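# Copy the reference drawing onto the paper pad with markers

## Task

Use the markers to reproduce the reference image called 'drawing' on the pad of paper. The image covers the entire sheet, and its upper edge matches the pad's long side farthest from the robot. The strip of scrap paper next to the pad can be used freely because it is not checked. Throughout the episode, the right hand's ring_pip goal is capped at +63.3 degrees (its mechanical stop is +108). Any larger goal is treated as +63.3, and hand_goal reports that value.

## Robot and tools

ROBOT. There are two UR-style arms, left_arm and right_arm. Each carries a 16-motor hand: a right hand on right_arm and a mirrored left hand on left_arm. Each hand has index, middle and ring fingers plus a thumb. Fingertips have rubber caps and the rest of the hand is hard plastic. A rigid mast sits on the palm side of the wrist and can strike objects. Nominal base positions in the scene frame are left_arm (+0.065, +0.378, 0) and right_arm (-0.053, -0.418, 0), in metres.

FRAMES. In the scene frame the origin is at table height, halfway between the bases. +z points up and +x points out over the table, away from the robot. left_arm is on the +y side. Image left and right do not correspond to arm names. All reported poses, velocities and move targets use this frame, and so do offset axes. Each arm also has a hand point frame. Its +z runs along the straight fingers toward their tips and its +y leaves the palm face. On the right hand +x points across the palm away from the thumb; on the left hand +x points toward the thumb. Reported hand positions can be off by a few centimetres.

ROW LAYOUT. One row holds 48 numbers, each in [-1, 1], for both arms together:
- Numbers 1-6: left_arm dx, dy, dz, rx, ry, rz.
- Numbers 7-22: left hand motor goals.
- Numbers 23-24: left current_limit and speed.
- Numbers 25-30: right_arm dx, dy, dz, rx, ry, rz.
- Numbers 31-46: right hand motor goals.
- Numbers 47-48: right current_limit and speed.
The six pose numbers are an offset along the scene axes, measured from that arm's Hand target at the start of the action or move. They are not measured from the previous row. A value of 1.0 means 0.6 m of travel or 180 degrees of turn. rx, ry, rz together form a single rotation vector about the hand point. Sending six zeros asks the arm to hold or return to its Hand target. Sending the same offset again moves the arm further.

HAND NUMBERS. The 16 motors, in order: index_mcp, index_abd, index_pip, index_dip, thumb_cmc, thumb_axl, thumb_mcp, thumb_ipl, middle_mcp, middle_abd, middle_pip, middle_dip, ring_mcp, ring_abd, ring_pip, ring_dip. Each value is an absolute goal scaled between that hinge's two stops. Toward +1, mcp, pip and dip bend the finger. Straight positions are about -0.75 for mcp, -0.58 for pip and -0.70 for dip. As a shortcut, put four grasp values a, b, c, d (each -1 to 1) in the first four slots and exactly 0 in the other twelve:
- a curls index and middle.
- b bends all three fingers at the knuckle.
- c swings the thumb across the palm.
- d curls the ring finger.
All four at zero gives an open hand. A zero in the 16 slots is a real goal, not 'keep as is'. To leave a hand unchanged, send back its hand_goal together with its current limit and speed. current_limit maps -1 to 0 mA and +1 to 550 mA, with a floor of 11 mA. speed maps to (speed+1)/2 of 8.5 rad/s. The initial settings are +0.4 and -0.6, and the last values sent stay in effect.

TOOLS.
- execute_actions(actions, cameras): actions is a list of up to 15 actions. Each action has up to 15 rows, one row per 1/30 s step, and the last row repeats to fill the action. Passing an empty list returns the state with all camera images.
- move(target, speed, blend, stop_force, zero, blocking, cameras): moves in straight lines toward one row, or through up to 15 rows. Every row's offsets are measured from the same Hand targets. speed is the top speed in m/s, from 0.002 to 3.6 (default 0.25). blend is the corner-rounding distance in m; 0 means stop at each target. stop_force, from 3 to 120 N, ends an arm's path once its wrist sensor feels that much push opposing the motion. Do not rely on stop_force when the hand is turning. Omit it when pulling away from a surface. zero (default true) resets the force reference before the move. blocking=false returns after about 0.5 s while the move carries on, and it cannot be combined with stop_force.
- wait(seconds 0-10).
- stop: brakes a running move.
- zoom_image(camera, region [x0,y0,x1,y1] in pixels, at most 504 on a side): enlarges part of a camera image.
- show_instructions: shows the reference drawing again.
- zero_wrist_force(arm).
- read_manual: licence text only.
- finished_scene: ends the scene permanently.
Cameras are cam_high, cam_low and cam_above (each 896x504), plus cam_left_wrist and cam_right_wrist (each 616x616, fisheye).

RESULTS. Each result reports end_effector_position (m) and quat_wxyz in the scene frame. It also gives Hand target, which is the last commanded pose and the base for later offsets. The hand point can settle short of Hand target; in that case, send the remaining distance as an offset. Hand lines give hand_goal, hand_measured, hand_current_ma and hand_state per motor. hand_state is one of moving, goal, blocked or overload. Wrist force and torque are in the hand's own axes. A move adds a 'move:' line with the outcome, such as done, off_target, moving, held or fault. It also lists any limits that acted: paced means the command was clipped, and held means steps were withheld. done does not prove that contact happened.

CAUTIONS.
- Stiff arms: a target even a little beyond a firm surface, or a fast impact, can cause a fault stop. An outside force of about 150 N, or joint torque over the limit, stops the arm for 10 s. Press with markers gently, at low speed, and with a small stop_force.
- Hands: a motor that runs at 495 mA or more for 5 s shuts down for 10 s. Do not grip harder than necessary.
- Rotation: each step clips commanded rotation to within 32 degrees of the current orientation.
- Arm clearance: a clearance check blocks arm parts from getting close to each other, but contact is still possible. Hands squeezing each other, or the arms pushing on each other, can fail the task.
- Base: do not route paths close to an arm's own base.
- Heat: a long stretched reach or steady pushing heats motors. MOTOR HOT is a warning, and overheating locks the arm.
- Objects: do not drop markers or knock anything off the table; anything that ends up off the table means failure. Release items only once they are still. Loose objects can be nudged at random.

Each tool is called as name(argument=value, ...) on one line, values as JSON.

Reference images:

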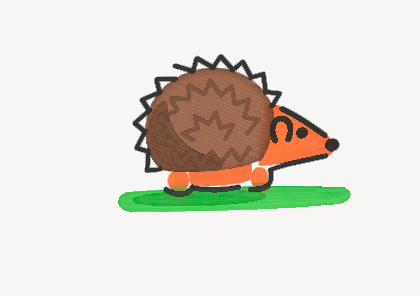

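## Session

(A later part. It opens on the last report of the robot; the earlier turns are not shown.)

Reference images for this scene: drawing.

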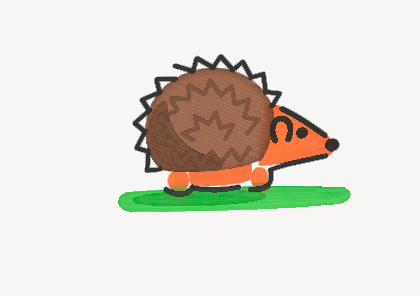

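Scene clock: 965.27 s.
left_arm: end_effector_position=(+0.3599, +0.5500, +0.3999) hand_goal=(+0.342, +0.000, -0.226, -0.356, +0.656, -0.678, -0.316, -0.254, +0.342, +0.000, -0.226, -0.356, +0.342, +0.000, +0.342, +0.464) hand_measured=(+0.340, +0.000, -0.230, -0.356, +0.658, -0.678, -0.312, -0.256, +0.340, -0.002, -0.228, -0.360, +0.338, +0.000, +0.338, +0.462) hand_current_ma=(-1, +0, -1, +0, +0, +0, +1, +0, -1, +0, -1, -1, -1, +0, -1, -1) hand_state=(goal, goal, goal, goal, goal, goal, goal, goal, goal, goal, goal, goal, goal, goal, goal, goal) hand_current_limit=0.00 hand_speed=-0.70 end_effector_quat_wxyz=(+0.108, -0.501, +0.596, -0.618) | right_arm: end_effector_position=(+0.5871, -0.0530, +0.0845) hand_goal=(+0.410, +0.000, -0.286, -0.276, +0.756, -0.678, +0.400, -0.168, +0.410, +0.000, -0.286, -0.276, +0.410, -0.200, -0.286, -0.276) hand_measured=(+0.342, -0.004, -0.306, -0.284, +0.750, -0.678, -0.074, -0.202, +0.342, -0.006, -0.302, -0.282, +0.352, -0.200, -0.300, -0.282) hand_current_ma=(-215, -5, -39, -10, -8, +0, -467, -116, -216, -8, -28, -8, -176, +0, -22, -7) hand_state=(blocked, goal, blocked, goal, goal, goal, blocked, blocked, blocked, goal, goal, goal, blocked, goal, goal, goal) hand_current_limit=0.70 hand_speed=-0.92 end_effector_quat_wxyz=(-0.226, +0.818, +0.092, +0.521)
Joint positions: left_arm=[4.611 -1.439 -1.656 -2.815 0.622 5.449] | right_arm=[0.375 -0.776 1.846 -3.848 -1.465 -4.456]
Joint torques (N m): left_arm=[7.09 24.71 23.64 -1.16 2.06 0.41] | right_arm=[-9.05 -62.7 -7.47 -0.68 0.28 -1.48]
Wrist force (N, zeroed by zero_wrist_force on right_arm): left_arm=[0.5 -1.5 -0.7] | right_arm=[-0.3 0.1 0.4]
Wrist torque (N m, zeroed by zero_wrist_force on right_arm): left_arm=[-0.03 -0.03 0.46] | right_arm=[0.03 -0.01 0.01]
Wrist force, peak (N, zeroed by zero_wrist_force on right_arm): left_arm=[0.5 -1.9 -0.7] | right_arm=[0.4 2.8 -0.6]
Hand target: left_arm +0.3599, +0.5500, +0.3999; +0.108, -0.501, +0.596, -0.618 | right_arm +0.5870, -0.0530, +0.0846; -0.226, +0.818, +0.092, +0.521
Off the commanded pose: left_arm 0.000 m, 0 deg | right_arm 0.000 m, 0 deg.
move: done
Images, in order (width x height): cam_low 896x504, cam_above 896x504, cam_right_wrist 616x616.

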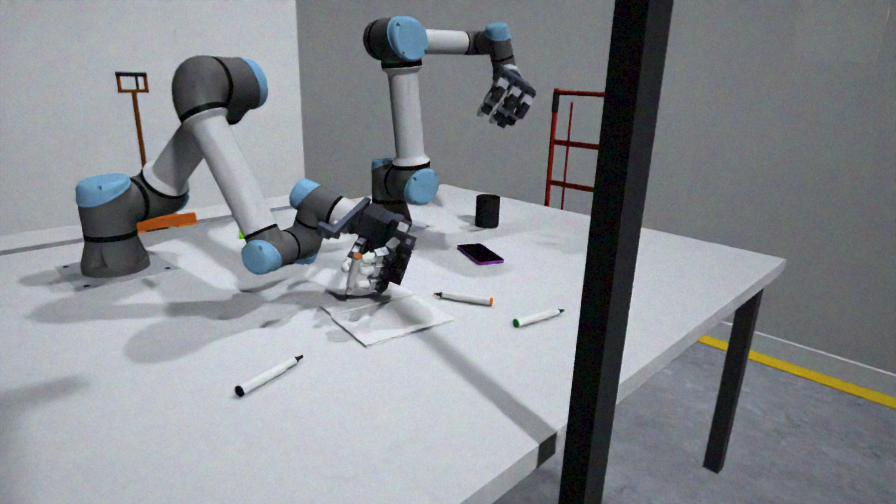

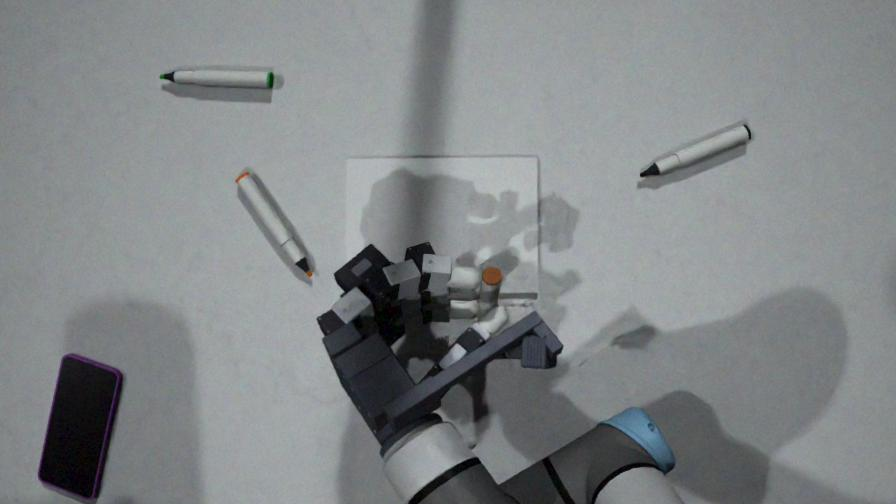

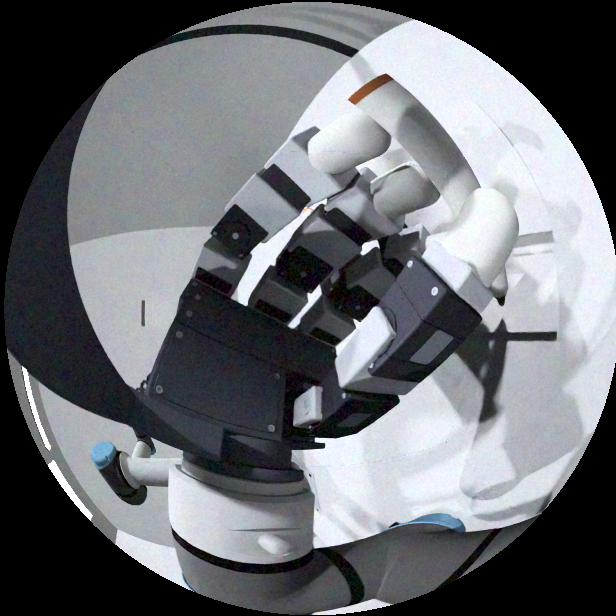

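move(target=[[0,0,0,0,0,0,0.342,0,-0.226,-0.355,0.657,-0.677,-0.315,-0.254,0.342,0,-0.226,-0.355,0.342,0,0.343,0.464,0,-0.7,0,0,-0.01,0,0,0,0.41,0,-0.285,-0.275,0.757,-0.677,0.4,-0.168,0.41,0,-0.285,-0.275,0.41,-0.2,-0.285,-0.275,0.7,-0.92]], speed=0.01, stop_force=3)

move(target=[[0,0,0,0,0,0,0.342,0,-0.226,-0.355,0.657,-0.677,-0.315,-0.254,0.342,0,-0.226,-0.355,0.342,0,0.343,0.464,0,-0.7,0,0,-0.0033,0,0,0,0.41,0,-0.285,-0.275,0.757,-0.677,0.4,-0.168,0.41,0,-0.285,-0.275,0.41,-0.2,-0.285,-0.275,0.7,-0.92]], speed=0.008, stop_force=3)

move(target=[[0,0,0,0,0,0,0.342,0,-0.226,-0.355,0.657,-0.677,-0.315,-0.254,0.342,0,-0.226,-0.355,0.342,0,0.343,0.464,0,-0.7,0,0,-0.0017,0,0,0,0.41,0,-0.285,-0.275,0.757,-0.677,0.4,-0.168,0.41,0,-0.285,-0.275,0.41,-0.2,-0.285,-0.275,0.7,-0.92]], speed=0.008, stop_force=3)

Scene clock: 974.23 s.
left_arm: end_effector_position=(+0.3599, +0.5500, +0.3999) hand_goal=(+0.342, +0.000, -0.226, -0.356, +0.656, -0.678, -0.316, -0.254, +0.342, +0.000, -0.226, -0.356, +0.342, +0.000, +0.342, +0.464) hand_measured=(+0.340, +0.000, -0.230, -0.356, +0.658, -0.678, -0.312, -0.256, +0.340, -0.002, -0.228, -0.360, +0.338, +0.000, +0.338, +0.462) hand_current_ma=(-1, +0, -1, +0, +0, +0, +1, +0, -1, +0, -1, -1, -1, +0, -1, -1) hand_state=(goal, goal, goal, goal, goal, goal, goal, goal, goal, goal, goal, goal, goal, goal, goal, goal) hand_current_limit=0.00 hand_speed=-0.70 end_effector_quat_wxyz=(+0.108, -0.501, +0.596, -0.618) | right_arm: end_effector_position=(+0.5870, -0.0530, +0.0785) hand_goal=(+0.410, +0.000, -0.286, -0.276, +0.756, -0.678, +0.400, -0.168, +0.410, +0.000, -0.286, -0.276, +0.410, -0.200, -0.286, -0.276) hand_measured=(+0.342, -0.004, -0.306, -0.284, +0.750, -0.678, -0.074, -0.202, +0.342, -0.006, -0.302, -0.282, +0.352, -0.200, -0.300, -0.282) hand_current_ma=(-215, -5, -39, -10, -8, +0, -468, -116, -216, -8, -28, -8, -176, +0, -22, -7) hand_state=(blocked, goal, blocked, goal, goal, goal, blocked, blocked, blocked, goal, goal, goal, blocked, goal, goal, goal) hand_current_limit=0.70 hand_speed=-0.92 end_effector_quat_wxyz=(-0.226, +0.818, +0.092, +0.521)
Joint positions: left_arm=[4.611 -1.439 -1.656 -2.815 0.622 5.449] | right_arm=[0.375 -0.763 1.845 -3.859 -1.465 -4.456]
Joint torques (N m): left_arm=[6.98 23.43 24.03 -1.29 2 0.29] | right_arm=[-2.59 -52.02 -20.54 -0.34 -1.46 -0.83]
Wrist force (N, zeroed by zero_wrist_force on right_arm): left_arm=[0.5 -1.5 -0.6] | right_arm=[0.1 0.3 -0.2]
Wrist torque (N m, zeroed by zero_wrist_force on right_arm): left_arm=[-0.04 -0.02 0.46] | right_arm=[0.06 0.00 0.02]
Wrist force, peak (N, zeroed by zero_wrist_force on right_arm): left_arm=[0.7 -1.7 -0.8] | right_arm=[0.4 0.2 -0.4]
Hand target: left_arm +0.3599, +0.5500, +0.3999; +0.108, -0.501, +0.596, -0.618 | right_arm +0.5870, -0.0530, +0.0786; -0.226, +0.818, +0.092, +0.521
Off the commanded pose: left_arm 0.000 m, 0 deg | right_arm 0.000 m, 0 deg.
move: done

Scene clock: 975.30 s.
left_arm: end_effector_position=(+0.3599, +0.5500, +0.3999) hand_goal=(+0.342, +0.000, -0.226, -0.356, +0.656, -0.678, -0.316, -0.254, +0.342, +0.000, -0.226, -0.356, +0.342, +0.000, +0.342, +0.464) hand_measured=(+0.340, +0.000, -0.230, -0.356, +0.658, -0.678, -0.312, -0.256, +0.340, -0.002, -0.228, -0.360, +0.338, +0.000, +0.338, +0.462) hand_current_ma=(-1, +0, -1, +0, +0, +0, +1, +0, -1, +0, -1, -1, -1, +0, -1, -1) hand_state=(goal, goal, goal, goal, goal, goal, goal, goal, goal, goal, goal, goal, goal, goal, goal, goal) hand_current_limit=0.00 hand_speed=-0.70 end_effector_quat_wxyz=(+0.108, -0.501, +0.596, -0.618) | right_arm: end_effector_position=(+0.5870, -0.0530, +0.0766) hand_goal=(+0.410, +0.000, -0.286, -0.276, +0.756, -0.678, +0.400, -0.168, +0.410, +0.000, -0.286, -0.276, +0.410, -0.200, -0.286, -0.276) hand_measured=(+0.342, -0.004, -0.306, -0.284, +0.750, -0.678, -0.074, -0.202, +0.342, -0.006, -0.302, -0.282, +0.352, -0.200, -0.300, -0.282) hand_current_ma=(-215, -5, -39, -10, -8, +0, -468, -116, -216, -8, -28, -8, -176, +0, -22, -7) hand_state=(blocked, goal, blocked, goal, goal, goal, blocked, blocked, blocked, goal, goal, goal, blocked, goal, goal, goal) hand_current_limit=0.70 hand_speed=-0.92 end_effector_quat_wxyz=(-0.226, +0.818, +0.092, +0.521)
Joint positions: left_arm=[4.611 -1.439 -1.656 -2.815 0.622 5.449] | right_arm=[0.375 -0.759 1.844 -3.862 -1.465 -4.456]
Joint torques (N m): left_arm=[6.62 24.06 23.73 -1.25 1.76 0.17] | right_arm=[-1.03 -30.61 -23.09 -2.37 -1.39 -0.67]
Wrist force (N, zeroed by zero_wrist_force on right_arm): left_arm=[0.5 -1.5 -0.5] | right_arm=[0.0 0.1 -0.3]
Wrist torque (N m, zeroed by zero_wrist_force on right_arm): left_arm=[-0.04 -0.02 0.45] | right_arm=[0.04 0.01 0.00]
Wrist force, peak (N, zeroed by zero_wrist_force on right_arm): left_arm=[0.6 -1.8 -0.6] | right_arm=[0.4 0.4 -0.2]
Hand target: left_arm +0.3599, +0.5500, +0.3999; +0.108, -0.501, +0.596, -0.618 | right_arm +0.5870, -0.0530, +0.0766; -0.226, +0.818, +0.092, +0.521
Off the commanded pose: left_arm 0.000 m, 0 deg | right_arm 0.000 m, 0 deg.
move: done

Scene clock: 976.37 s.
left_arm: end_effector_position=(+0.3599, +0.5500, +0.3999) hand_goal=(+0.342, +0.000, -0.226, -0.356, +0.656, -0.678, -0.316, -0.254, +0.342, +0.000, -0.226, -0.356, +0.342, +0.000, +0.342, +0.464) hand_measured=(+0.340, +0.000, -0.230, -0.356, +0.658, -0.678, -0.312, -0.256, +0.340, -0.002, -0.228, -0.360, +0.338, +0.000, +0.338, +0.462) hand_current_ma=(-1, +0, -1, +0, +0, +0, +1, +0, -1, +0, -1, -1, -1, +0, -1, -1) hand_state=(goal, goal, goal, goal, goal, goal, goal, goal, goal, goal, goal, goal, goal, goal, goal, goal) hand_current_limit=0.00 hand_speed=-0.70 end_effector_quat_wxyz=(+0.108, -0.501, +0.596, -0.618) | right_arm: end_effector_position=(+0.5870, -0.0530, +0.0756) hand_goal=(+0.410, +0.000, -0.286, -0.276, +0.756, -0.678, +0.400, -0.168, +0.410, +0.000, -0.286, -0.276, +0.410, -0.200, -0.286, -0.276) hand_measured=(+0.342, -0.004, -0.306, -0.284, +0.750, -0.678, -0.074, -0.202, +0.342, -0.006, -0.302, -0.282, +0.352, -0.200, -0.300, -0.282) hand_current_ma=(-215, -5, -39, -10, -8, +0, -467, -116, -216, -8, -28, -8, -176, +0, -22, -7) hand_state=(blocked, goal, blocked, goal, goal, goal, blocked, blocked, blocked, goal, goal, goal, blocked, goal, goal, goal) hand_current_limit=0.70 hand_speed=-0.92 end_effector_quat_wxyz=(-0.226, +0.818, +0.092, +0.521)
Joint positions: left_arm=[4.611 -1.439 -1.656 -2.815 0.622 5.449] | right_arm=[0.375 -0.757 1.844 -3.864 -1.465 -4.456]
Joint torques (N m): left_arm=[6.56 24.46 23.13 -1.15 1.96 0.4] | right_arm=[0.86 -25.98 -23.69 -3.79 -1.28 -0.54]
Wrist force (N, zeroed by zero_wrist_force on right_arm): left_arm=[0.5 -1.5 -0.6] | right_arm=[0.1 0.1 -0.4]
Wrist torque (N m, zeroed by zero_wrist_force on right_arm): left_arm=[-0.04 -0.02 0.45] | right_arm=[0.05 0.00 0.01]
Wrist force, peak (N, zeroed by zero_wrist_force on right_arm): left_arm=[0.6 -1.7 -0.7] | right_arm=[0.5 0.2 -0.5]
Hand target: left_arm +0.3599, +0.5500, +0.3999; +0.108, -0.501, +0.596, -0.618 | right_arm +0.5870, -0.0530, +0.0756; -0.226, +0.818, +0.092, +0.521
Off the commanded pose: left_arm 0.000 m, 0 deg | right_arm 0.000 m, 0 deg.
move: done

Continue stepping down while watching the force.

move(target=[[0,0,0,0,0,0,0.342,0,-0.226,-0.355,0.657,-0.677,-0.315,-0.254,0.342,0,-0.226,-0.355,0.342,0,0.343,0.464,0,-0.7,0,0,-0.0017,0,0,0,0.41,0,-0.285,-0.275,0.757,-0.677,0.4,-0.168,0.41,0,-0.285,-0.275,0.41,-0.2,-0.285,-0.275,0.7,-0.92]], speed=0.008, stop_force=3)

move(target=[[0,0,0,0,0,0,0.342,0,-0.226,-0.355,0.657,-0.677,-0.315,-0.254,0.342,0,-0.226,-0.355,0.342,0,0.343,0.464,0,-0.7,0,0,-0.0017,0,0,0,0.41,0,-0.285,-0.275,0.757,-0.677,0.4,-0.168,0.41,0,-0.285,-0.275,0.41,-0.2,-0.285,-0.275,0.7,-0.92]], speed=0.008, stop_force=3)

move(target=[[0,0,0,0,0,0,0.342,0,-0.226,-0.355,0.657,-0.677,-0.315,-0.254,0.342,0,-0.226,-0.355,0.342,0,0.343,0.464,0,-0.7,0,0,-0.0017,0,0,0,0.41,0,-0.285,-0.275,0.757,-0.677,0.4,-0.168,0.41,0,-0.285,-0.275,0.41,-0.2,-0.285,-0.275,0.7,-0.92]], speed=0.008, stop_force=3, cameras=["cam_right_wrist","cam_low"])

zoom_image(camera="cam_right_wrist", region=[400, 180, 616, 396])

zoom_image(camera="cam_low", region=[290, 220, 430, 330])

Scene clock: 984.53 s.
left_arm: end_effector_position=(+0.3599, +0.5500, +0.3999) hand_goal=(+0.342, +0.000, -0.226, -0.356, +0.656, -0.678, -0.316, -0.254, +0.342, +0.000, -0.226, -0.356, +0.342, +0.000, +0.342, +0.464) hand_measured=(+0.340, +0.000, -0.230, -0.356, +0.658, -0.678, -0.312, -0.256, +0.340, -0.002, -0.228, -0.360, +0.338, +0.000, +0.338, +0.462) hand_current_ma=(-1, +0, -1, +0, +0, +0, +1, +0, -1, +0, -1, -1, -1, +0, -1, -1) hand_state=(goal, goal, goal, goal, goal, goal, goal, goal, goal, goal, goal, goal, goal, goal, goal, goal) hand_current_limit=0.00 hand_speed=-0.70 end_effector_quat_wxyz=(+0.108, -0.501, +0.596, -0.618) | right_arm: end_effector_position=(+0.5870, -0.0530, +0.0746) hand_goal=(+0.410, +0.000, -0.286, -0.276, +0.756, -0.678, +0.400, -0.168, +0.410, +0.000, -0.286, -0.276, +0.410, -0.200, -0.286, -0.276) hand_measured=(+0.342, -0.004, -0.306, -0.284, +0.750, -0.678, -0.074, -0.202, +0.342, -0.006, -0.302, -0.282, +0.352, -0.200, -0.300, -0.282) hand_current_ma=(-215, -5, -39, -10, -8, +0, -468, -116, -216, -8, -28, -8, -176, +0, -22, -7) hand_state=(blocked, goal, blocked, goal, goal, goal, blocked, blocked, blocked, goal, goal, goal, blocked, goal, goal, goal) hand_current_limit=0.70 hand_speed=-0.92 end_effector_quat_wxyz=(-0.226, +0.818, +0.092, +0.521)
Joint positions: left_arm=[4.611 -1.439 -1.656 -2.815 0.622 5.449] | right_arm=[0.375 -0.755 1.843 -3.866 -1.465 -4.456]
Joint torques (N m): left_arm=[7.46 23.99 23.94 -1.19 1.98 0.21] | right_arm=[7.1 -22.01 -24.13 -3.76 -1.25 0.23]
Wrist force (N, zeroed by zero_wrist_force on right_arm): left_arm=[0.6 -1.5 -0.6] | right_arm=[0.2 0.2 0.0]
Wrist torque (N m, zeroed by zero_wrist_force on right_arm): left_arm=[-0.04 -0.04 0.47] | right_arm=[0.03 -0.02 0.02]
Wrist force, peak (N, zeroed by zero_wrist_force on right_arm): left_arm=[0.7 -1.8 -0.7] | right_arm=[0.3 0.2 -0.5]
Hand target: left_arm +0.3599, +0.5500, +0.3999; +0.108, -0.501, +0.596, -0.618 | right_arm +0.5870, -0.0530, +0.0746; -0.226, +0.818, +0.092, +0.521
Off the commanded pose: left_arm 0.000 m, 0 deg | right_arm 0.000 m, 0 deg.
move: done

Scene clock: 985.60 s.
left_arm: end_effector_position=(+0.3599, +0.5500, +0.3999) hand_goal=(+0.342, +0.000, -0.226, -0.356, +0.656, -0.678, -0.316, -0.254, +0.342, +0.000, -0.226, -0.356, +0.342, +0.000, +0.342, +0.464) hand_measured=(+0.340, +0.000, -0.230, -0.356, +0.658, -0.678, -0.312, -0.256, +0.340, -0.002, -0.228, -0.360, +0.338, +0.000, +0.338, +0.462) hand_current_ma=(-1, +0, -1, +0, +0, +0, +1, +0, -1, +0, -1, -1, -1, +0, -1, -1) hand_state=(goal, goal, goal, goal, goal, goal, goal, goal, goal, goal, goal, goal, goal, goal, goal, goal) hand_current_limit=0.00 hand_speed=-0.70 end_effector_quat_wxyz=(+0.108, -0.501, +0.596, -0.618) | right_arm: end_effector_position=(+0.5870, -0.0530, +0.0735) hand_goal=(+0.410, +0.000, -0.286, -0.276, +0.756, -0.678, +0.400, -0.168, +0.410, +0.000, -0.286, -0.276, +0.410, -0.200, -0.286, -0.276) hand_measured=(+0.342, -0.004, -0.306, -0.284, +0.750, -0.678, -0.074, -0.202, +0.342, -0.006, -0.302, -0.282, +0.352, -0.200, -0.300, -0.282) hand_current_ma=(-215, -5, -39, -10, -8, +0, -468, -116, -216, -8, -28, -8, -176, +0, -23, -7) hand_state=(blocked, goal, blocked, goal, goal, goal, blocked, blocked, blocked, goal, goal, goal, blocked, goal, goal, goal) hand_current_limit=0.70 hand_speed=-0.92 end_effector_quat_wxyz=(-0.226, +0.818, +0.092, +0.521)
Joint positions: left_arm=[4.611 -1.439 -1.656 -2.815 0.622 5.449] | right_arm=[0.375 -0.753 1.843 -3.868 -1.465 -4.456]
Joint torques (N m): left_arm=[6.96 23.9 22.66 -1.35 1.86 0.1] | right_arm=[9.01 -25.37 -22.5 -3.23 -1.11 0.37]
Wrist force (N, zeroed by zero_wrist_force on right_arm): left_arm=[0.6 -1.6 -0.7] | right_arm=[0.4 -0.3 0.0]
Wrist torque (N m, zeroed by zero_wrist_force on right_arm): left_arm=[-0.04 -0.03 0.46] | right_arm=[-0.04 0.00 -0.06]
Wrist force, peak (N, zeroed by zero_wrist_force on right_arm): left_arm=[0.6 -1.7 -0.5] | right_arm=[0.9 -0.2 -0.4]
Hand target: left_arm +0.3599, +0.5500, +0.3999; +0.108, -0.501, +0.596, -0.618 | right_arm +0.5870, -0.0530, +0.0735; -0.226, +0.818, +0.092, +0.521
Off the commanded pose: left_arm 0.000 m, 0 deg | right_arm 0.000 m, 0 deg.
move: done

Scene clock: 986.67 s.
left_arm: end_effector_position=(+0.3599, +0.5500, +0.3999) hand_goal=(+0.342, +0.000, -0.226, -0.356, +0.656, -0.678, -0.316, -0.254, +0.342, +0.000, -0.226, -0.356, +0.342, +0.000, +0.342, +0.464) hand_measured=(+0.340, +0.000, -0.230, -0.356, +0.658, -0.678, -0.312, -0.256, +0.340, -0.002, -0.228, -0.360, +0.338, +0.000, +0.338, +0.462) hand_current_ma=(-1, +0, -1, +0, +0, +0, +1, +0, -1, +0, -1, -1, -1, +0, -1, -1) hand_state=(goal, goal, goal, goal, goal, goal, goal, goal, goal, goal, goal, goal, goal, goal, goal, goal) hand_current_limit=0.00 hand_speed=-0.70 end_effector_quat_wxyz=(+0.108, -0.501, +0.596, -0.618) | right_arm: end_effector_position=(+0.5870, -0.0530, +0.0725) hand_goal=(+0.410, +0.000, -0.286, -0.276, +0.756, -0.678, +0.400, -0.168, +0.410, +0.000, -0.286, -0.276, +0.410, -0.200, -0.286, -0.276) hand_measured=(+0.346, -0.004, -0.306, -0.284, +0.752, -0.678, -0.074, -0.202, +0.342, -0.006, -0.302, -0.282, +0.352, -0.200, -0.300, -0.282) hand_current_ma=(-201, -5, -39, -10, -6, +0, -468, -116, -216, -8, -29, -9, -176, +0, -26, -8) hand_state=(blocked, goal, blocked, goal, goal, goal, blocked, blocked, blocked, goal, goal, goal, blocked, goal, goal, goal) hand_current_limit=0.70 hand_speed=-0.92 end_effector_quat_wxyz=(-0.226, +0.818, +0.092, +0.521)
Joint positions: left_arm=[4.611 -1.439 -1.656 -2.815 0.622 5.449] | right_arm=[0.375 -0.75 1.843 -3.87 -1.465 -4.456]
Joint torques (N m): left_arm=[7.81 23.67 22.49 -1.12 2.03 0.21] | right_arm=[9.92 -26.14 -23.68 -3.52 -1.06 0.58]
Wrist force (N, zeroed by zero_wrist_force on right_arm): left_arm=[0.5 -1.5 -0.6] | right_arm=[0.8 0.1 -0.4]
Wrist torque (N m, zeroed by zero_wrist_force on right_arm): left_arm=[-0.03 -0.02 0.45] | right_arm=[0.04 -0.04 -0.01]
Wrist force, peak (N, zeroed by zero_wrist_force on right_arm): left_arm=[0.6 -1.8 -0.6] | right_arm=[1.3 -0.1 -0.3]
Hand target: left_arm +0.3599, +0.5500, +0.3999; +0.108, -0.501, +0.596, -0.618 | right_arm +0.5870, -0.0530, +0.0725; -0.226, +0.818, +0.092, +0.521
Off the commanded pose: left_arm 0.000 m, 0 deg | right_arm 0.000 m, 0 deg.
move: done
Images, in order (width x height): cam_low 896x504, cam_right_wrist 616x616.

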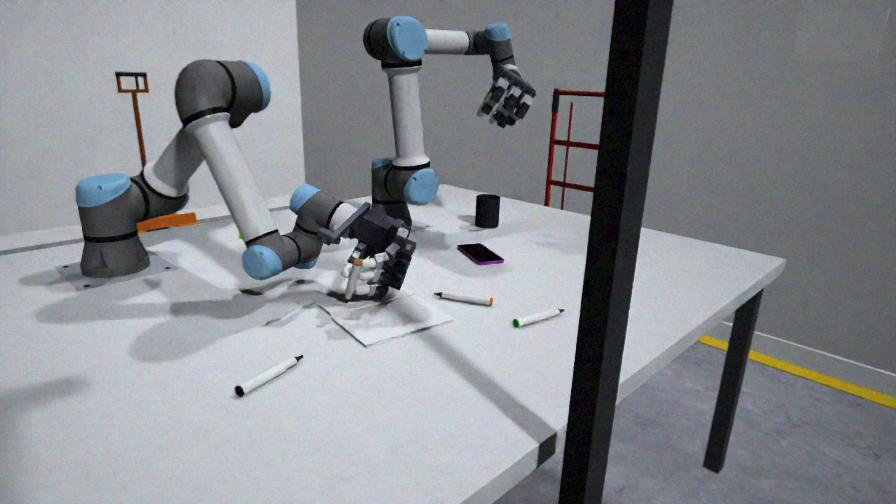

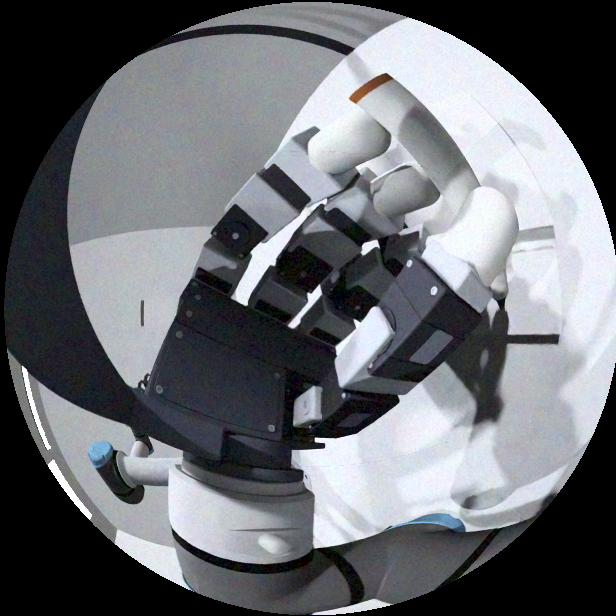

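Scaled by 2.333 from the camera's 616x616 image, which has a finer 880x880 frame.

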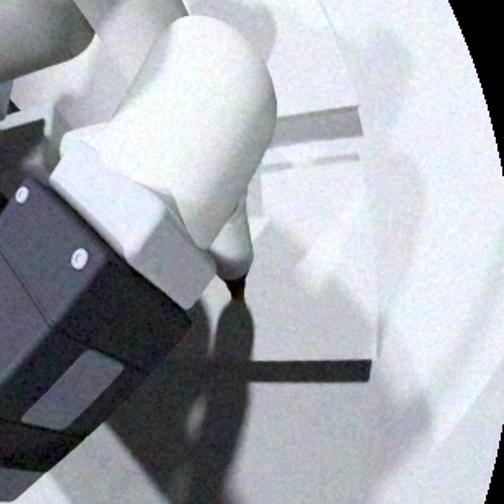

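Scaled by 3.600.

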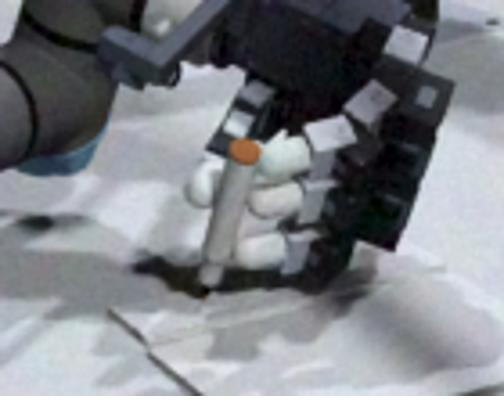

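move(target=[[0,0,0,0,0,0,0.342,0,-0.226,-0.355,0.657,-0.677,-0.315,-0.254,0.342,0,-0.226,-0.355,0.342,0,0.343,0.464,0,-0.7,0.0077,0.0493,-0.0005,0,0,0,0.41,0,-0.285,-0.275,0.757,-0.677,0.4,-0.168,0.41,0,-0.285,-0.275,0.41,-0.2,-0.285,-0.275,0.7,-0.92]], speed=0.03, cameras=["cam_right_wrist"])

zoom_image(camera="cam_right_wrist", region=[400, 180, 616, 396])

Scene clock: 992.07 s.
left_arm: end_effector_position=(+0.3599, +0.5500, +0.3999) hand_goal=(+0.342, +0.000, -0.226, -0.356, +0.656, -0.678, -0.316, -0.254, +0.342, +0.000, -0.226, -0.356, +0.342, +0.000, +0.342, +0.464) hand_measured=(+0.340, +0.000, -0.230, -0.356, +0.658, -0.678, -0.312, -0.256, +0.340, -0.002, -0.228, -0.360, +0.338, +0.000, +0.338, +0.462) hand_current_ma=(-1, +0, -1, +0, +0, +0, +1, +0, -1, +0, -1, -1, -1, +0, -1, -1) hand_state=(goal, goal, goal, goal, goal, goal, goal, goal, goal, goal, goal, goal, goal, goal, goal, goal) hand_current_limit=0.00 hand_speed=-0.70 end_effector_quat_wxyz=(+0.108, -0.501, +0.596, -0.618) | right_arm: end_effector_position=(+0.5916, -0.0233, +0.0721) hand_goal=(+0.410, +0.000, -0.286, -0.276, +0.756, -0.678, +0.400, -0.168, +0.410, +0.000, -0.286, -0.276, +0.410, -0.200, -0.286, -0.276) hand_measured=(+0.350, -0.004, -0.306, -0.284, +0.752, -0.678, -0.074, -0.202, +0.342, -0.006, -0.302, -0.282, +0.352, -0.200, -0.302, -0.282) hand_current_ma=(-186, -5, -39, -10, -4, +0, -468, -118, -216, -8, -29, -9, -175, +0, -30, -9) hand_state=(blocked, goal, blocked, goal, goal, goal, blocked, blocked, blocked, goal, goal, goal, blocked, goal, goal, goal) hand_current_limit=0.70 hand_speed=-0.92 end_effector_quat_wxyz=(-0.226, +0.818, +0.092, +0.521)
Joint positions: left_arm=[4.611 -1.439 -1.656 -2.815 0.622 5.449] | right_arm=[0.422 -0.723 1.771 -3.827 -1.508 -4.439]
Joint torques (N m): left_arm=[7.22 22.37 22.11 -1.21 1.81 0.22] | right_arm=[-10.2 -40.99 -0.64 -4.39 1.54 -0.65]
Wrist force (N, zeroed by zero_wrist_force on right_arm): left_arm=[0.4 -1.6 -0.9] | right_arm=[0.5 0.1 -0.6]
Wrist torque (N m, zeroed by zero_wrist_force on right_arm): left_arm=[-0.02 -0.02 0.45] | right_arm=[0.02 -0.04 -0.01]
Wrist force, peak (N, zeroed by zero_wrist_force on right_arm): left_arm=[0.8 -1.8 -0.7] | right_arm=[0.6 1.3 -0.2]
Hand target: left_arm +0.3599, +0.5500, +0.3999; +0.108, -0.501, +0.596, -0.618 | right_arm +0.5916, -0.0235, +0.0722; -0.226, +0.818, +0.092, +0.521
Off the commanded pose: left_arm 0.000 m, 0 deg | right_arm 0.000 m, 0 deg.
move: done
Images, in order (width x height): cam_right_wrist 616x616.

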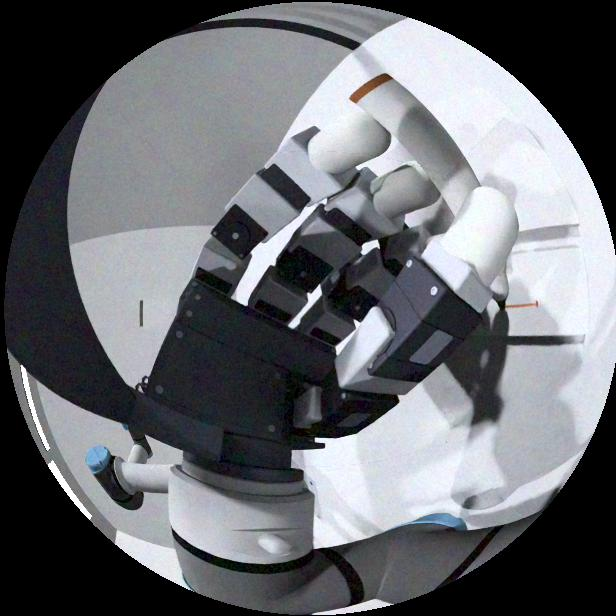

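Scaled by 2.333 from the camera's 616x616 image, which has a finer 880x880 frame.

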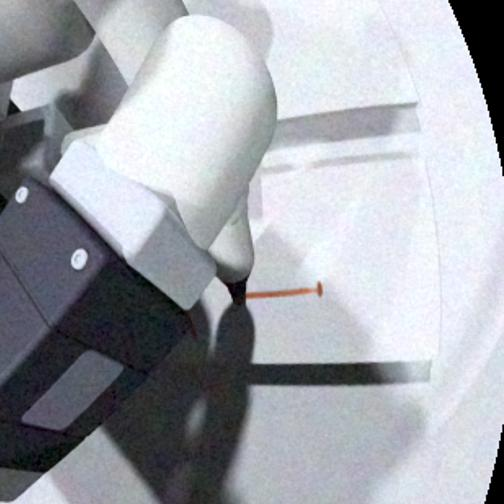

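move(target=[[0,0,0,0,0,0,0.342,0,-0.226,-0.355,0.657,-0.677,-0.315,-0.254,0.342,0,-0.226,-0.355,0.342,0,0.343,0.464,0,-0.7,0,0,0.04,0,0,0,0.41,0,-0.285,-0.275,0.757,-0.677,0.4,-0.168,0.41,0,-0.285,-0.275,0.41,-0.2,-0.285,-0.275,0.7,-0.92],[0,0,0,0,0,0,0.342,0,-0.226,-0.355,0.657,-0.677,-0.315,-0.254,0.342,0,-0.226,-0.355,0.342,0,0.343,0.464,0,-0.7,-0.25,-0.35,0.1,0,0,0,0.41,0,-0.285,-0.275,0.757,-0.677,0.4,-0.168,0.41,0,-0.285,-0.275,0.41,-0.2,-0.285,-0.275,0.7,-0.92]], speed=[0.05,0.2], blend=[0.01,0], cameras=["cam_above"])

zoom_image(camera="cam_above", region=[330, 280, 550, 370])

Scene clock: 998.13 s.
left_arm: end_effector_position=(+0.3599, +0.5500, +0.3999) hand_goal=(+0.342, +0.000, -0.226, -0.356, +0.656, -0.678, -0.316, -0.254, +0.342, +0.000, -0.226, -0.356, +0.342, +0.000, +0.342, +0.464) hand_measured=(+0.340, +0.000, -0.230, -0.356, +0.658, -0.678, -0.312, -0.256, +0.340, -0.002, -0.228, -0.360, +0.338, +0.000, +0.338, +0.462) hand_current_ma=(-1, +0, -1, +0, +0, +0, +1, +0, -1, +0, -1, -1, -1, +0, -1, -1) hand_state=(goal, goal, goal, goal, goal, goal, goal, goal, goal, goal, goal, goal, goal, goal, goal, goal) hand_current_limit=0.00 hand_speed=-0.70 end_effector_quat_wxyz=(+0.108, -0.501, +0.596, -0.618) | right_arm: end_effector_position=(+0.4417, -0.2335, +0.1323) hand_goal=(+0.410, +0.000, -0.286, -0.276, +0.756, -0.678, +0.400, -0.168, +0.410, +0.000, -0.286, -0.276, +0.410, -0.200, -0.286, -0.276) hand_measured=(+0.350, -0.006, -0.306, -0.284, +0.752, -0.678, -0.074, -0.202, +0.342, -0.008, -0.302, -0.282, +0.352, -0.200, -0.302, -0.282) hand_current_ma=(-186, -6, -42, -10, -5, +0, -467, -118, -212, -9, -29, -9, -172, +0, -30, -9) hand_state=(blocked, goal, blocked, goal, goal, goal, blocked, blocked, blocked, goal, goal, goal, blocked, goal, goal, goal) hand_current_limit=0.70 hand_speed=-0.92 end_effector_quat_wxyz=(-0.226, +0.818, +0.092, +0.522)
Joint positions: left_arm=[4.611 -1.439 -1.656 -2.815 0.622 5.449] | right_arm=[0.028 -1.144 2.511 -4.109 -1.142 -4.589]
Joint torques (N m): left_arm=[6.77 23.53 22.1 -1.15 1.75 -0.09] | right_arm=[-3.38 -6.32 -4.1 -0.94 0.37 0.74]
Wrist force (N, zeroed by zero_wrist_force on right_arm): left_arm=[0.7 -1.4 -0.5] | right_arm=[0.5 0.5 -0.5]
Wrist torque (N m, zeroed by zero_wrist_force on right_arm): left_arm=[-0.03 -0.04 0.47] | right_arm=[0.12 -0.06 0.04]
Wrist force, peak (N, zeroed by zero_wrist_force on right_arm): left_arm=[0.7 -1.8 -0.6] | right_arm=[-1.3 -5.3 0.2]
Hand target: left_arm +0.3599, +0.5500, +0.3999; +0.108, -0.501, +0.596, -0.618 | right_arm +0.4416, -0.2335, +0.1322; -0.226, +0.818, +0.092, +0.521
Off the commanded pose: left_arm 0.000 m, 0 deg | right_arm 0.000 m, 0 deg.
move: done
Images, in order (width x height): cam_above 896x504.

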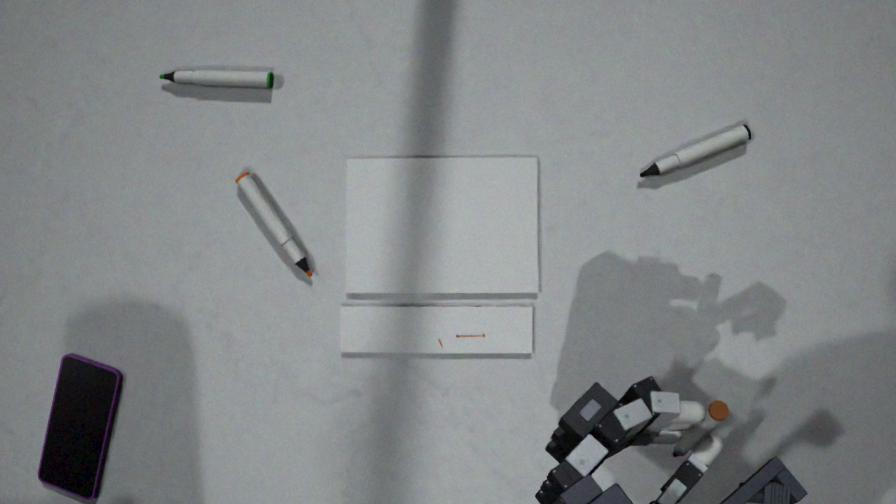

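Scaled by 2.291.

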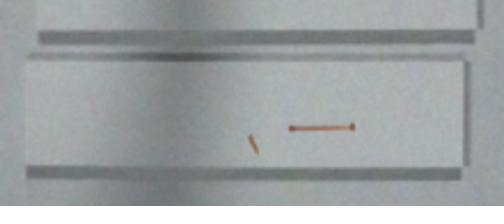

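move(target=[[0,0,0,0,0,0,0.342,0,-0.226,-0.355,0.657,-0.677,-0.315,-0.254,0.342,0,-0.226,-0.355,0.342,0,0.343,0.464,0,-0.7,0.4448,0.3855,-0.0538,0,0,0,0.41,0,-0.285,-0.275,0.757,-0.677,0.4,-0.168,0.41,0,-0.285,-0.275,0.41,-0.2,-0.285,-0.275,0.7,-0.92],[0,0,0,0,0,0,0.342,0,-0.226,-0.355,0.657,-0.677,-0.315,-0.254,0.342,0,-0.226,-0.355,0.342,0,0.343,0.464,0,-0.7,0.4448,0.3855,-0.093,0,0,0,0.41,0,-0.285,-0.275,0.757,-0.677,0.4,-0.168,0.41,0,-0.285,-0.275,0.41,-0.2,-0.285,-0.275,0.7,-0.92],[0,0,0,0,0,0,0.342,0,-0.226,-0.355,0.657,-0.677,-0.315,-0.254,0.342,0,-0.226,-0.355,0.342,0,0.343,0.464,0,-0.7,0.4303,0.3035,-0.098,0,0,0,0.41,0,-0.285,-0.275,0.757,-0.677,0.4,-0.168,0.41,0,-0.285,-0.275,0.41,-0.2,-0.285,-0.275,0.7,-0.92]], speed=[0.2,0.05,0.03], blend=0, cameras=["cam_right_wrist"])

zoom_image(camera="cam_right_wrist", region=[400, 180, 616, 396])

Scene clock: 1035.90 s.
left_arm: end_effector_position=(+0.3599, +0.5500, +0.3999) hand_goal=(+0.342, +0.000, -0.226, -0.356, +0.656, -0.678, -0.316, -0.254, +0.342, +0.000, -0.226, -0.356, +0.342, +0.000, +0.342, +0.464) hand_measured=(+0.340, +0.000, -0.230, -0.356, +0.658, -0.678, -0.312, -0.256, +0.340, -0.002, -0.228, -0.360, +0.338, +0.000, +0.338, +0.462) hand_current_ma=(-1, +0, -1, +0, +0, +0, +1, +0, -1, +0, -1, -1, -1, +0, -1, -1) hand_state=(goal, goal, goal, goal, goal, goal, goal, goal, goal, goal, goal, goal, goal, goal, goal, goal) hand_current_limit=0.00 hand_speed=-0.70 end_effector_quat_wxyz=(+0.108, -0.501, +0.596, -0.618) | right_arm: end_effector_position=(+0.6998, -0.0514, +0.0736) hand_goal=(+0.410, +0.000, -0.286, -0.276, +0.756, -0.678, +0.400, -0.168, +0.410, +0.000, -0.286, -0.276, +0.410, -0.200, -0.286, -0.276) hand_measured=(+0.402, -0.010, -0.292, -0.280, +0.750, -0.678, +0.010, -0.194, +0.366, -0.016, -0.300, -0.278, +0.400, -0.200, -0.290, -0.280) hand_current_ma=(-13, -12, -7, -4, -10, +0, -467, -82, -122, -25, -24, -1, -15, +0, -6, -4) hand_state=(goal, goal, goal, goal, goal, goal, blocked, blocked, blocked, goal, goal, goal, goal, goal, goal, goal) hand_current_limit=0.70 hand_speed=-0.92 end_effector_quat_wxyz=(-0.226, +0.818, +0.092, +0.522)
Joint positions: left_arm=[4.611 -1.439 -1.656 -2.815 0.622 5.449] | right_arm=[0.306 -0.629 1.528 -3.674 -1.401 -4.481]
Joint torques (N m): left_arm=[7.41 24.06 21.45 -1.09 1.73 0.07] | right_arm=[9.6 -39.94 -27.98 -0.01 -1.53 1.38]
Wrist force (N, zeroed by zero_wrist_force on right_arm): left_arm=[0.4 -1.5 -0.7] | right_arm=[0.0 0.4 -0.2]
Wrist torque (N m, zeroed by zero_wrist_force on right_arm): left_arm=[-0.03 -0.02 0.45] | right_arm=[0.08 0.02 0.07]
Wrist force, peak (N, zeroed by zero_wrist_force on right_arm): left_arm=[0.6 -1.7 -0.9] | right_arm=[-0.1 3.7 -1.9]
Hand target: left_arm +0.3599, +0.5500, +0.3999; +0.108, -0.501, +0.596, -0.618 | right_arm +0.6998, -0.0514, +0.0734; -0.226, +0.818, +0.092, +0.521
Off the commanded pose: left_arm 0.000 m, 0 deg | right_arm 0.000 m, 0 deg.
move: done
Images, in order (width x height): cam_right_wrist 616x616.

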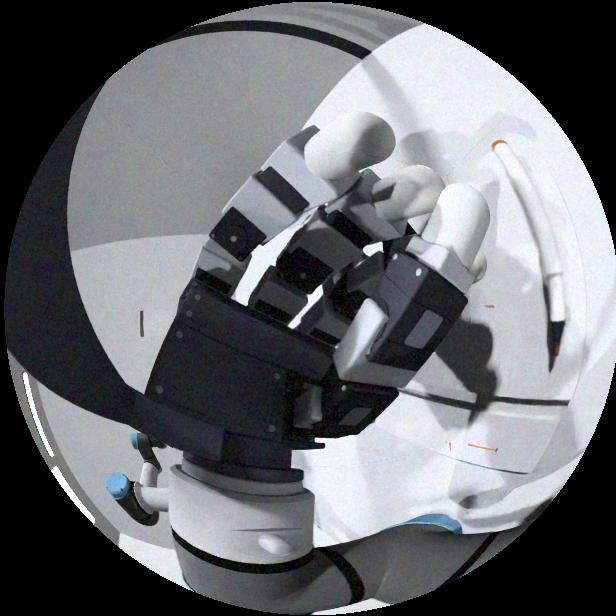

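Scaled by 2.333 from the camera's 616x616 image, which has a finer 880x880 frame.

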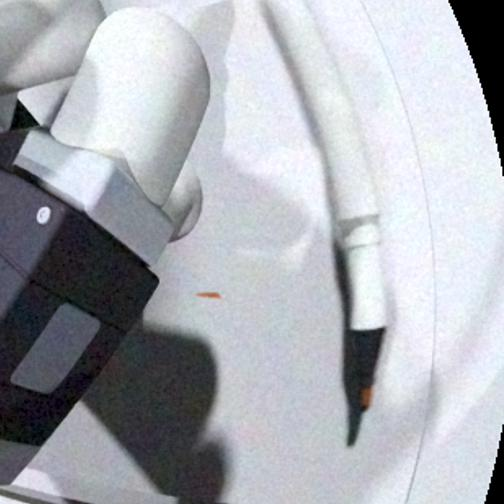

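move(target=[[0,0,0,0,0,0,0.342,0,-0.226,-0.355,0.657,-0.677,-0.315,-0.254,0.342,0,-0.226,-0.355,0.342,0,0.343,0.464,0,-0.7,0,0,0.09,0,0,0,0.33,0,-0.285,-0.275,0.757,-0.677,0.1,-0.168,0.33,0,-0.285,-0.275,0.33,-0.2,-0.285,-0.275,0,-0.9],[0,0,0,0,0,0,0.342,0,-0.226,-0.355,0.657,-0.677,-0.315,-0.254,0.342,0,-0.226,-0.355,0.342,0,0.343,0.464,0,-0.7,-0.45,-0.3,0.2,0,0,0,0.33,0,-0.285,-0.275,0.757,-0.677,-0.3,-0.168,0.33,0,-0.285,-0.275,0.33,-0.2,-0.285,-0.275,0,-0.8]], speed=[0.05,0.2], blend=[0.02,0], cameras=["cam_above","cam_low"])

zoom_image(camera="cam_above", region=[330, 140, 580, 370])

zoom_image(camera="cam_low", region=[290, 250, 490, 370])

Scene clock: 1064.13 s.
left_arm: end_effector_position=(+0.3599, +0.5500, +0.3999) hand_goal=(+0.342, +0.000, -0.226, -0.356, +0.656, -0.678, -0.316, -0.254, +0.342, +0.000, -0.226, -0.356, +0.342, +0.000, +0.342, +0.464) hand_measured=(+0.340, +0.000, -0.230, -0.356, +0.658, -0.678, -0.312, -0.256, +0.340, -0.002, -0.228, -0.360, +0.338, +0.000, +0.338, +0.462) hand_current_ma=(-1, +0, -1, +0, +0, +0, +1, +0, -1, +0, -1, -1, -1, +0, -1, -1) hand_state=(goal, goal, goal, goal, goal, goal, goal, goal, goal, goal, goal, goal, goal, goal, goal, goal) hand_current_limit=0.00 hand_speed=-0.70 end_effector_quat_wxyz=(+0.108, -0.501, +0.596, -0.618) | right_arm: end_effector_position=(+0.4298, -0.2314, +0.1934) hand_goal=(+0.330, +0.000, -0.286, -0.276, +0.756, -0.678, -0.300, -0.168, +0.330, +0.000, -0.286, -0.276, +0.330, -0.200, -0.286, -0.276) hand_measured=(+0.328, -0.010, -0.290, -0.280, +0.740, -0.678, -0.296, -0.170, +0.322, -0.010, -0.290, -0.274, +0.328, -0.200, -0.290, -0.280) hand_current_ma=(-1, -12, -5, -4, -28, -1, +9, -2, -15, -12, -5, +1, -1, +0, -5, -4) hand_state=(goal, goal, goal, goal, goal, goal, goal, goal, goal, goal, goal, goal, goal, goal, goal, goal) hand_current_limit=0.00 hand_speed=-0.80 end_effector_quat_wxyz=(-0.226, +0.818, +0.092, +0.521)
Joint positions: left_arm=[4.611 -1.439 -1.656 -2.815 0.622 5.449] | right_arm=[0.038 -1.389 2.516 -3.87 -1.151 -4.585]
Joint torques (N m): left_arm=[7.99 23.07 20.15 -1.19 1.93 0.03] | right_arm=[9.76 -12.76 -2.31 -4.96 1.55 1.24]
Wrist force (N, zeroed by zero_wrist_force on right_arm): left_arm=[0.5 -1.5 -0.6] | right_arm=[0.0 0.4 -0.4]
Wrist torque (N m, zeroed by zero_wrist_force on right_arm): left_arm=[-0.03 -0.03 0.46] | right_arm=[0.11 0.03 0.05]
Wrist force, peak (N, zeroed by zero_wrist_force on right_arm): left_arm=[0.6 -1.7 -0.8] | right_arm=[-0.1 0.6 -2.3]
Hand target: left_arm +0.3599, +0.5500, +0.3999; +0.108, -0.501, +0.596, -0.618 | right_arm +0.4298, -0.2314, +0.1934; -0.226, +0.818, +0.092, +0.521
Off the commanded pose: left_arm 0.000 m, 0 deg | right_arm 0.000 m, 0 deg.
move: done
Images, in order (width x height): cam_low 896x504, cam_above 896x504.

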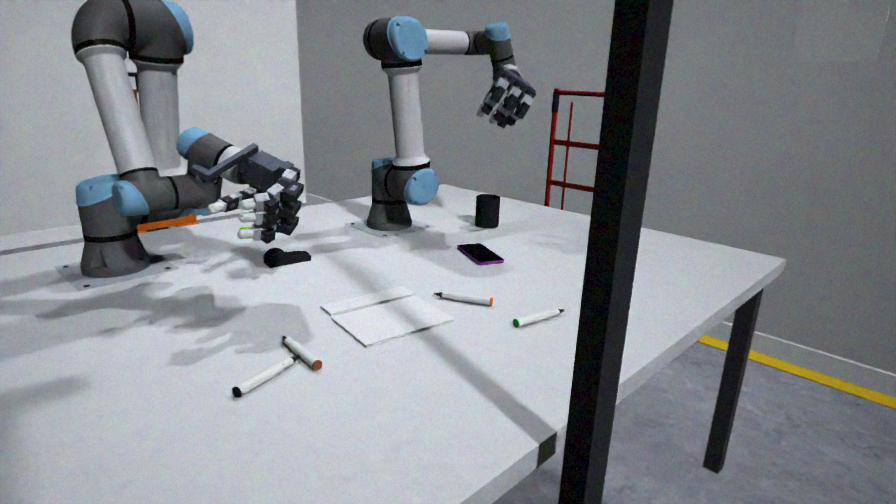

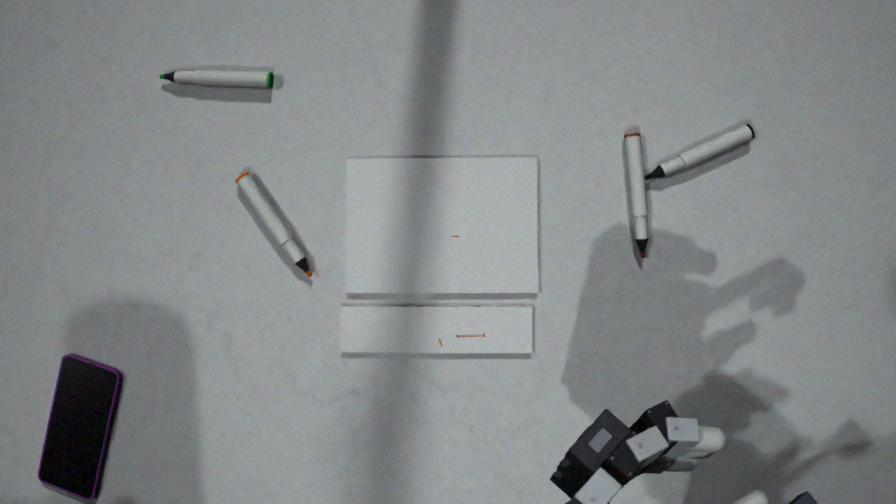

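Scaled by 2.016.

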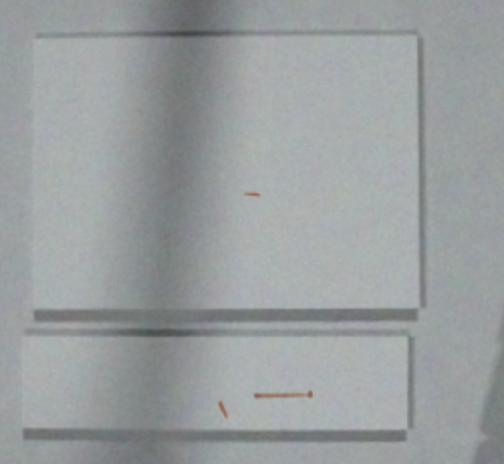

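Scaled by 2.520.

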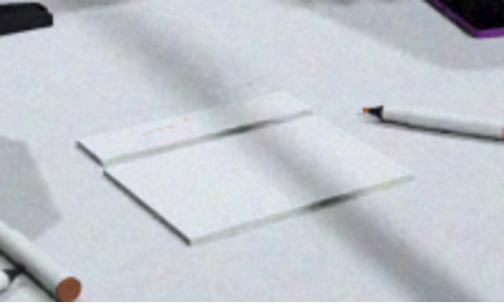

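move(target=[[0,0,0,0,0,0,0.342,0,-0.226,-0.355,0.657,-0.677,-0.315,-0.254,0.342,0,-0.226,-0.355,0.342,0,0.343,0.464,0,-0.7,0.2837,-0.1143,0.3777,0,0,0,0.33,0,-0.285,-0.275,0.757,-0.677,-0.3,-0.168,0.33,0,-0.285,-0.275,0.33,0,-0.285,-0.275,0,-0.8]], speed=0.25)

move(target=[[0,0,0,0,0,0,0.342,0,-0.226,-0.355,0.657,-0.677,-0.315,-0.254,0.342,0,-0.226,-0.355,0.342,0,0.343,0.464,0,-0.7,-0.196,0.3113,0.1158,0.1402,-0.016,0.2804,0.33,0,-0.285,-0.275,0.757,-0.677,-0.3,-0.168,0.33,0,-0.285,-0.275,0.33,0,-0.285,-0.275,0,-0.8]], speed=0.25)

move(target=[[0,0,0,0,0,0,0.342,0,-0.226,-0.355,0.657,-0.677,-0.315,-0.254,0.342,0,-0.226,-0.355,0.342,0,0.343,0.464,0,-0.7,-0.2473,0.0273,0.1253,0.0992,-0.0113,0.1985,0.33,0,-0.285,-0.275,0.757,-0.677,-0.3,-0.168,0.33,0,-0.285,-0.275,0.33,0,-0.285,-0.275,0,-0.8]], speed=0.25)

Scene clock: 1166.33 s.
left_arm: end_effector_position=(+0.3599, +0.5500, +0.3999) hand_goal=(+0.342, +0.000, -0.226, -0.356, +0.656, -0.678, -0.316, -0.254, +0.342, +0.000, -0.226, -0.356, +0.342, +0.000, +0.342, +0.464) hand_measured=(+0.340, +0.000, -0.230, -0.356, +0.658, -0.678, -0.312, -0.256, +0.340, -0.002, -0.228, -0.360, +0.338, +0.000, +0.338, +0.462) hand_current_ma=(-1, +0, -1, +0, +0, +0, +1, +0, -1, +0, -1, -1, -1, +0, -1, -1) hand_state=(goal, goal, goal, goal, goal, goal, goal, goal, goal, goal, goal, goal, goal, goal, goal, goal) hand_current_limit=0.00 hand_speed=-0.70 end_effector_quat_wxyz=(+0.108, -0.501, +0.596, -0.618) | right_arm: end_effector_position=(+0.6001, -0.3000, +0.4198) hand_goal=(+0.330, +0.000, -0.286, -0.276, +0.756, -0.678, -0.300, -0.168, +0.330, +0.000, -0.286, -0.276, +0.330, +0.000, -0.286, -0.276) hand_measured=(+0.328, -0.010, -0.290, -0.280, +0.740, -0.678, -0.296, -0.170, +0.322, -0.010, -0.290, -0.274, +0.328, -0.008, -0.290, -0.280) hand_current_ma=(-1, -12, -5, -4, -28, -1, +8, -2, -12, -12, -5, +1, -1, -11, -5, -4) hand_state=(goal, goal, goal, goal, goal, goal, goal, goal, goal, goal, goal, goal, goal, goal, goal, goal) hand_current_limit=0.00 hand_speed=-0.80 end_effector_quat_wxyz=(-0.226, +0.818, +0.092, +0.521)
Joint positions: left_arm=[4.611 -1.439 -1.656 -2.815 0.622 5.449] | right_arm=[-0.144 -1.523 1.867 -3.047 -0.985 -4.669]
Joint torques (N m): left_arm=[8.44 23.51 19.72 -1.29 1.76 -0.23] | right_arm=[9.89 -41.71 -25.03 -2.1 -1.45 1.45]
Wrist force (N, zeroed by zero_wrist_force on right_arm): left_arm=[0.4 -1.5 -0.9] | right_arm=[0.3 0.2 -0.6]
Wrist torque (N m, zeroed by zero_wrist_force on right_arm): left_arm=[0.00 -0.02 0.45] | right_arm=[0.09 -0.02 0.11]
Wrist force, peak (N, zeroed by zero_wrist_force on right_arm): left_arm=[0.6 -1.6 -1.1] | right_arm=[-2.4 -2.2 -0.4]
Hand target: left_arm +0.3599, +0.5500, +0.3999; +0.108, -0.501, +0.596, -0.618 | right_arm +0.6000, -0.2999, +0.4200; -0.226, +0.818, +0.092, +0.521
Off the commanded pose: left_arm 0.000 m, 0 deg | right_arm 0.000 m, 0 deg.
move: done

Scene clock: 1168.83 s.
left_arm: end_effector_position=(+0.3599, +0.5500, +0.3999) hand_goal=(+0.342, +0.000, -0.226, -0.356, +0.656, -0.678, -0.316, -0.254, +0.342, +0.000, -0.226, -0.356, +0.342, +0.000, +0.342, +0.464) hand_measured=(+0.340, +0.000, -0.230, -0.356, +0.658, -0.678, -0.312, -0.256, +0.340, -0.002, -0.228, -0.360, +0.338, +0.000, +0.338, +0.462) hand_current_ma=(-1, +0, -1, +0, +0, +0, +1, +0, -1, +0, -1, -1, -1, +0, -1, -1) hand_state=(goal, goal, goal, goal, goal, goal, goal, goal, goal, goal, goal, goal, goal, goal, goal, goal) hand_current_limit=0.00 hand_speed=-0.70 end_effector_quat_wxyz=(+0.108, -0.501, +0.596, -0.618) | right_arm: end_effector_position=(+0.4825, -0.1134, +0.4895) hand_goal=(+0.330, +0.000, -0.286, -0.276, +0.756, -0.678, -0.300, -0.168, +0.330, +0.000, -0.286, -0.276, +0.330, +0.000, -0.286, -0.276) hand_measured=(+0.328, -0.010, -0.290, -0.280, +0.740, -0.678, -0.298, -0.170, +0.328, -0.010, -0.288, -0.274, +0.328, -0.008, -0.288, -0.280) hand_current_ma=(-1, -12, -3, -4, -28, -1, +3, -2, -1, -12, -3, +1, -1, -11, -3, -4) hand_state=(goal, goal, goal, goal, goal, goal, goal, goal, goal, goal, goal, goal, goal, goal, goal, goal) hand_current_limit=0.00 hand_speed=-0.80 end_effector_quat_wxyz=(-0.586, +0.626, +0.328, +0.396)
Joint positions: left_arm=[4.611 -1.439 -1.656 -2.815 0.622 5.449] | right_arm=[-0.145 -1.496 1.836 -3.15 0 -4.551]
Joint torques (N m): left_arm=[7.12 22.25 20.06 -1.3 1.95 -0.23] | right_arm=[-9.88 -41.21 -6.39 -0.49 1.98 0.25]
Wrist force (N, zeroed by zero_wrist_force on right_arm): left_arm=[0.5 -1.7 -0.6] | right_arm=[0.5 -0.1 -0.3]
Wrist torque (N m, zeroed by zero_wrist_force on right_arm): left_arm=[-0.06 -0.02 0.46] | right_arm=[0.02 -0.08 0.13]
Wrist force, peak (N, zeroed by zero_wrist_force on right_arm): left_arm=[0.9 -1.7 -0.6] | right_arm=[-0.2 1.7 -0.2]
Hand target: left_arm +0.3599, +0.5500, +0.3999; +0.108, -0.501, +0.596, -0.618 | right_arm +0.4824, -0.1132, +0.4895; +0.590, -0.621, -0.322, -0.403
Off the commanded pose: left_arm 0.000 m, 0 deg | right_arm 0.000 m, 1 deg.
move: done

Scene clock: 1170.73 s.
left_arm: end_effector_position=(+0.3599, +0.5500, +0.3999) hand_goal=(+0.342, +0.000, -0.226, -0.356, +0.656, -0.678, -0.316, -0.254, +0.342, +0.000, -0.226, -0.356, +0.342, +0.000, +0.342, +0.464) hand_measured=(+0.340, +0.000, -0.230, -0.356, +0.658, -0.678, -0.312, -0.256, +0.340, -0.002, -0.228, -0.360, +0.338, +0.000, +0.338, +0.462) hand_current_ma=(-1, +0, -1, +0, +0, +0, +1, +0, -1, +0, -1, -1, -1, +0, -1, -1) hand_state=(goal, goal, goal, goal, goal, goal, goal, goal, goal, goal, goal, goal, goal, goal, goal, goal) hand_current_limit=0.00 hand_speed=-0.70 end_effector_quat_wxyz=(+0.108, -0.501, +0.596, -0.618) | right_arm: end_effector_position=(+0.3341, -0.0967, +0.5647) hand_goal=(+0.330, +0.000, -0.286, -0.276, +0.756, -0.678, -0.300, -0.168, +0.330, +0.000, -0.286, -0.276, +0.330, +0.000, -0.286, -0.276) hand_measured=(+0.332, -0.010, -0.288, -0.278, +0.740, -0.678, -0.300, -0.170, +0.332, -0.010, -0.288, -0.274, +0.332, -0.008, -0.288, -0.280) hand_current_ma=(+1, -12, -2, -3, -28, -1, +1, -2, +1, -12, -2, +1, +1, -11, -2, -3) hand_state=(goal, goal, goal, goal, goal, goal, goal, goal, goal, goal, goal, goal, goal, goal, goal, goal) hand_current_limit=0.00 hand_speed=-0.80 end_effector_quat_wxyz=(+0.767, -0.388, -0.441, -0.258)
Joint positions: left_arm=[4.611 -1.439 -1.656 -2.815 0.622 5.449] | right_arm=[-0.147 -1.537 1.875 -2.98 0.702 -4.71]
Joint torques (N m): left_arm=[6.73 24.34 18.69 -1.22 1.81 -0.23] | right_arm=[-10.49 -3.53 -34.38 -2.54 1.35 1.38]
Wrist force (N, zeroed by zero_wrist_force on right_arm): left_arm=[0.3 -1.6 -0.9] | right_arm=[0.0 0.0 -0.6]
Wrist torque (N m, zeroed by zero_wrist_force on right_arm): left_arm=[-0.02 -0.01 0.45] | right_arm=[-0.04 -0.02 0.04]
Wrist force, peak (N, zeroed by zero_wrist_force on right_arm): left_arm=[0.6 -1.7 -0.6] | right_arm=[0.5 0.1 -1.8]
Hand target: left_arm +0.3599, +0.5500, +0.3999; +0.108, -0.501, +0.596, -0.618 | right_arm +0.3341, -0.0968, +0.5647; +0.767, -0.388, -0.441, -0.258
Off the commanded pose: left_arm 0.000 m, 0 deg | right_arm 0.000 m, 0 deg.
move: done


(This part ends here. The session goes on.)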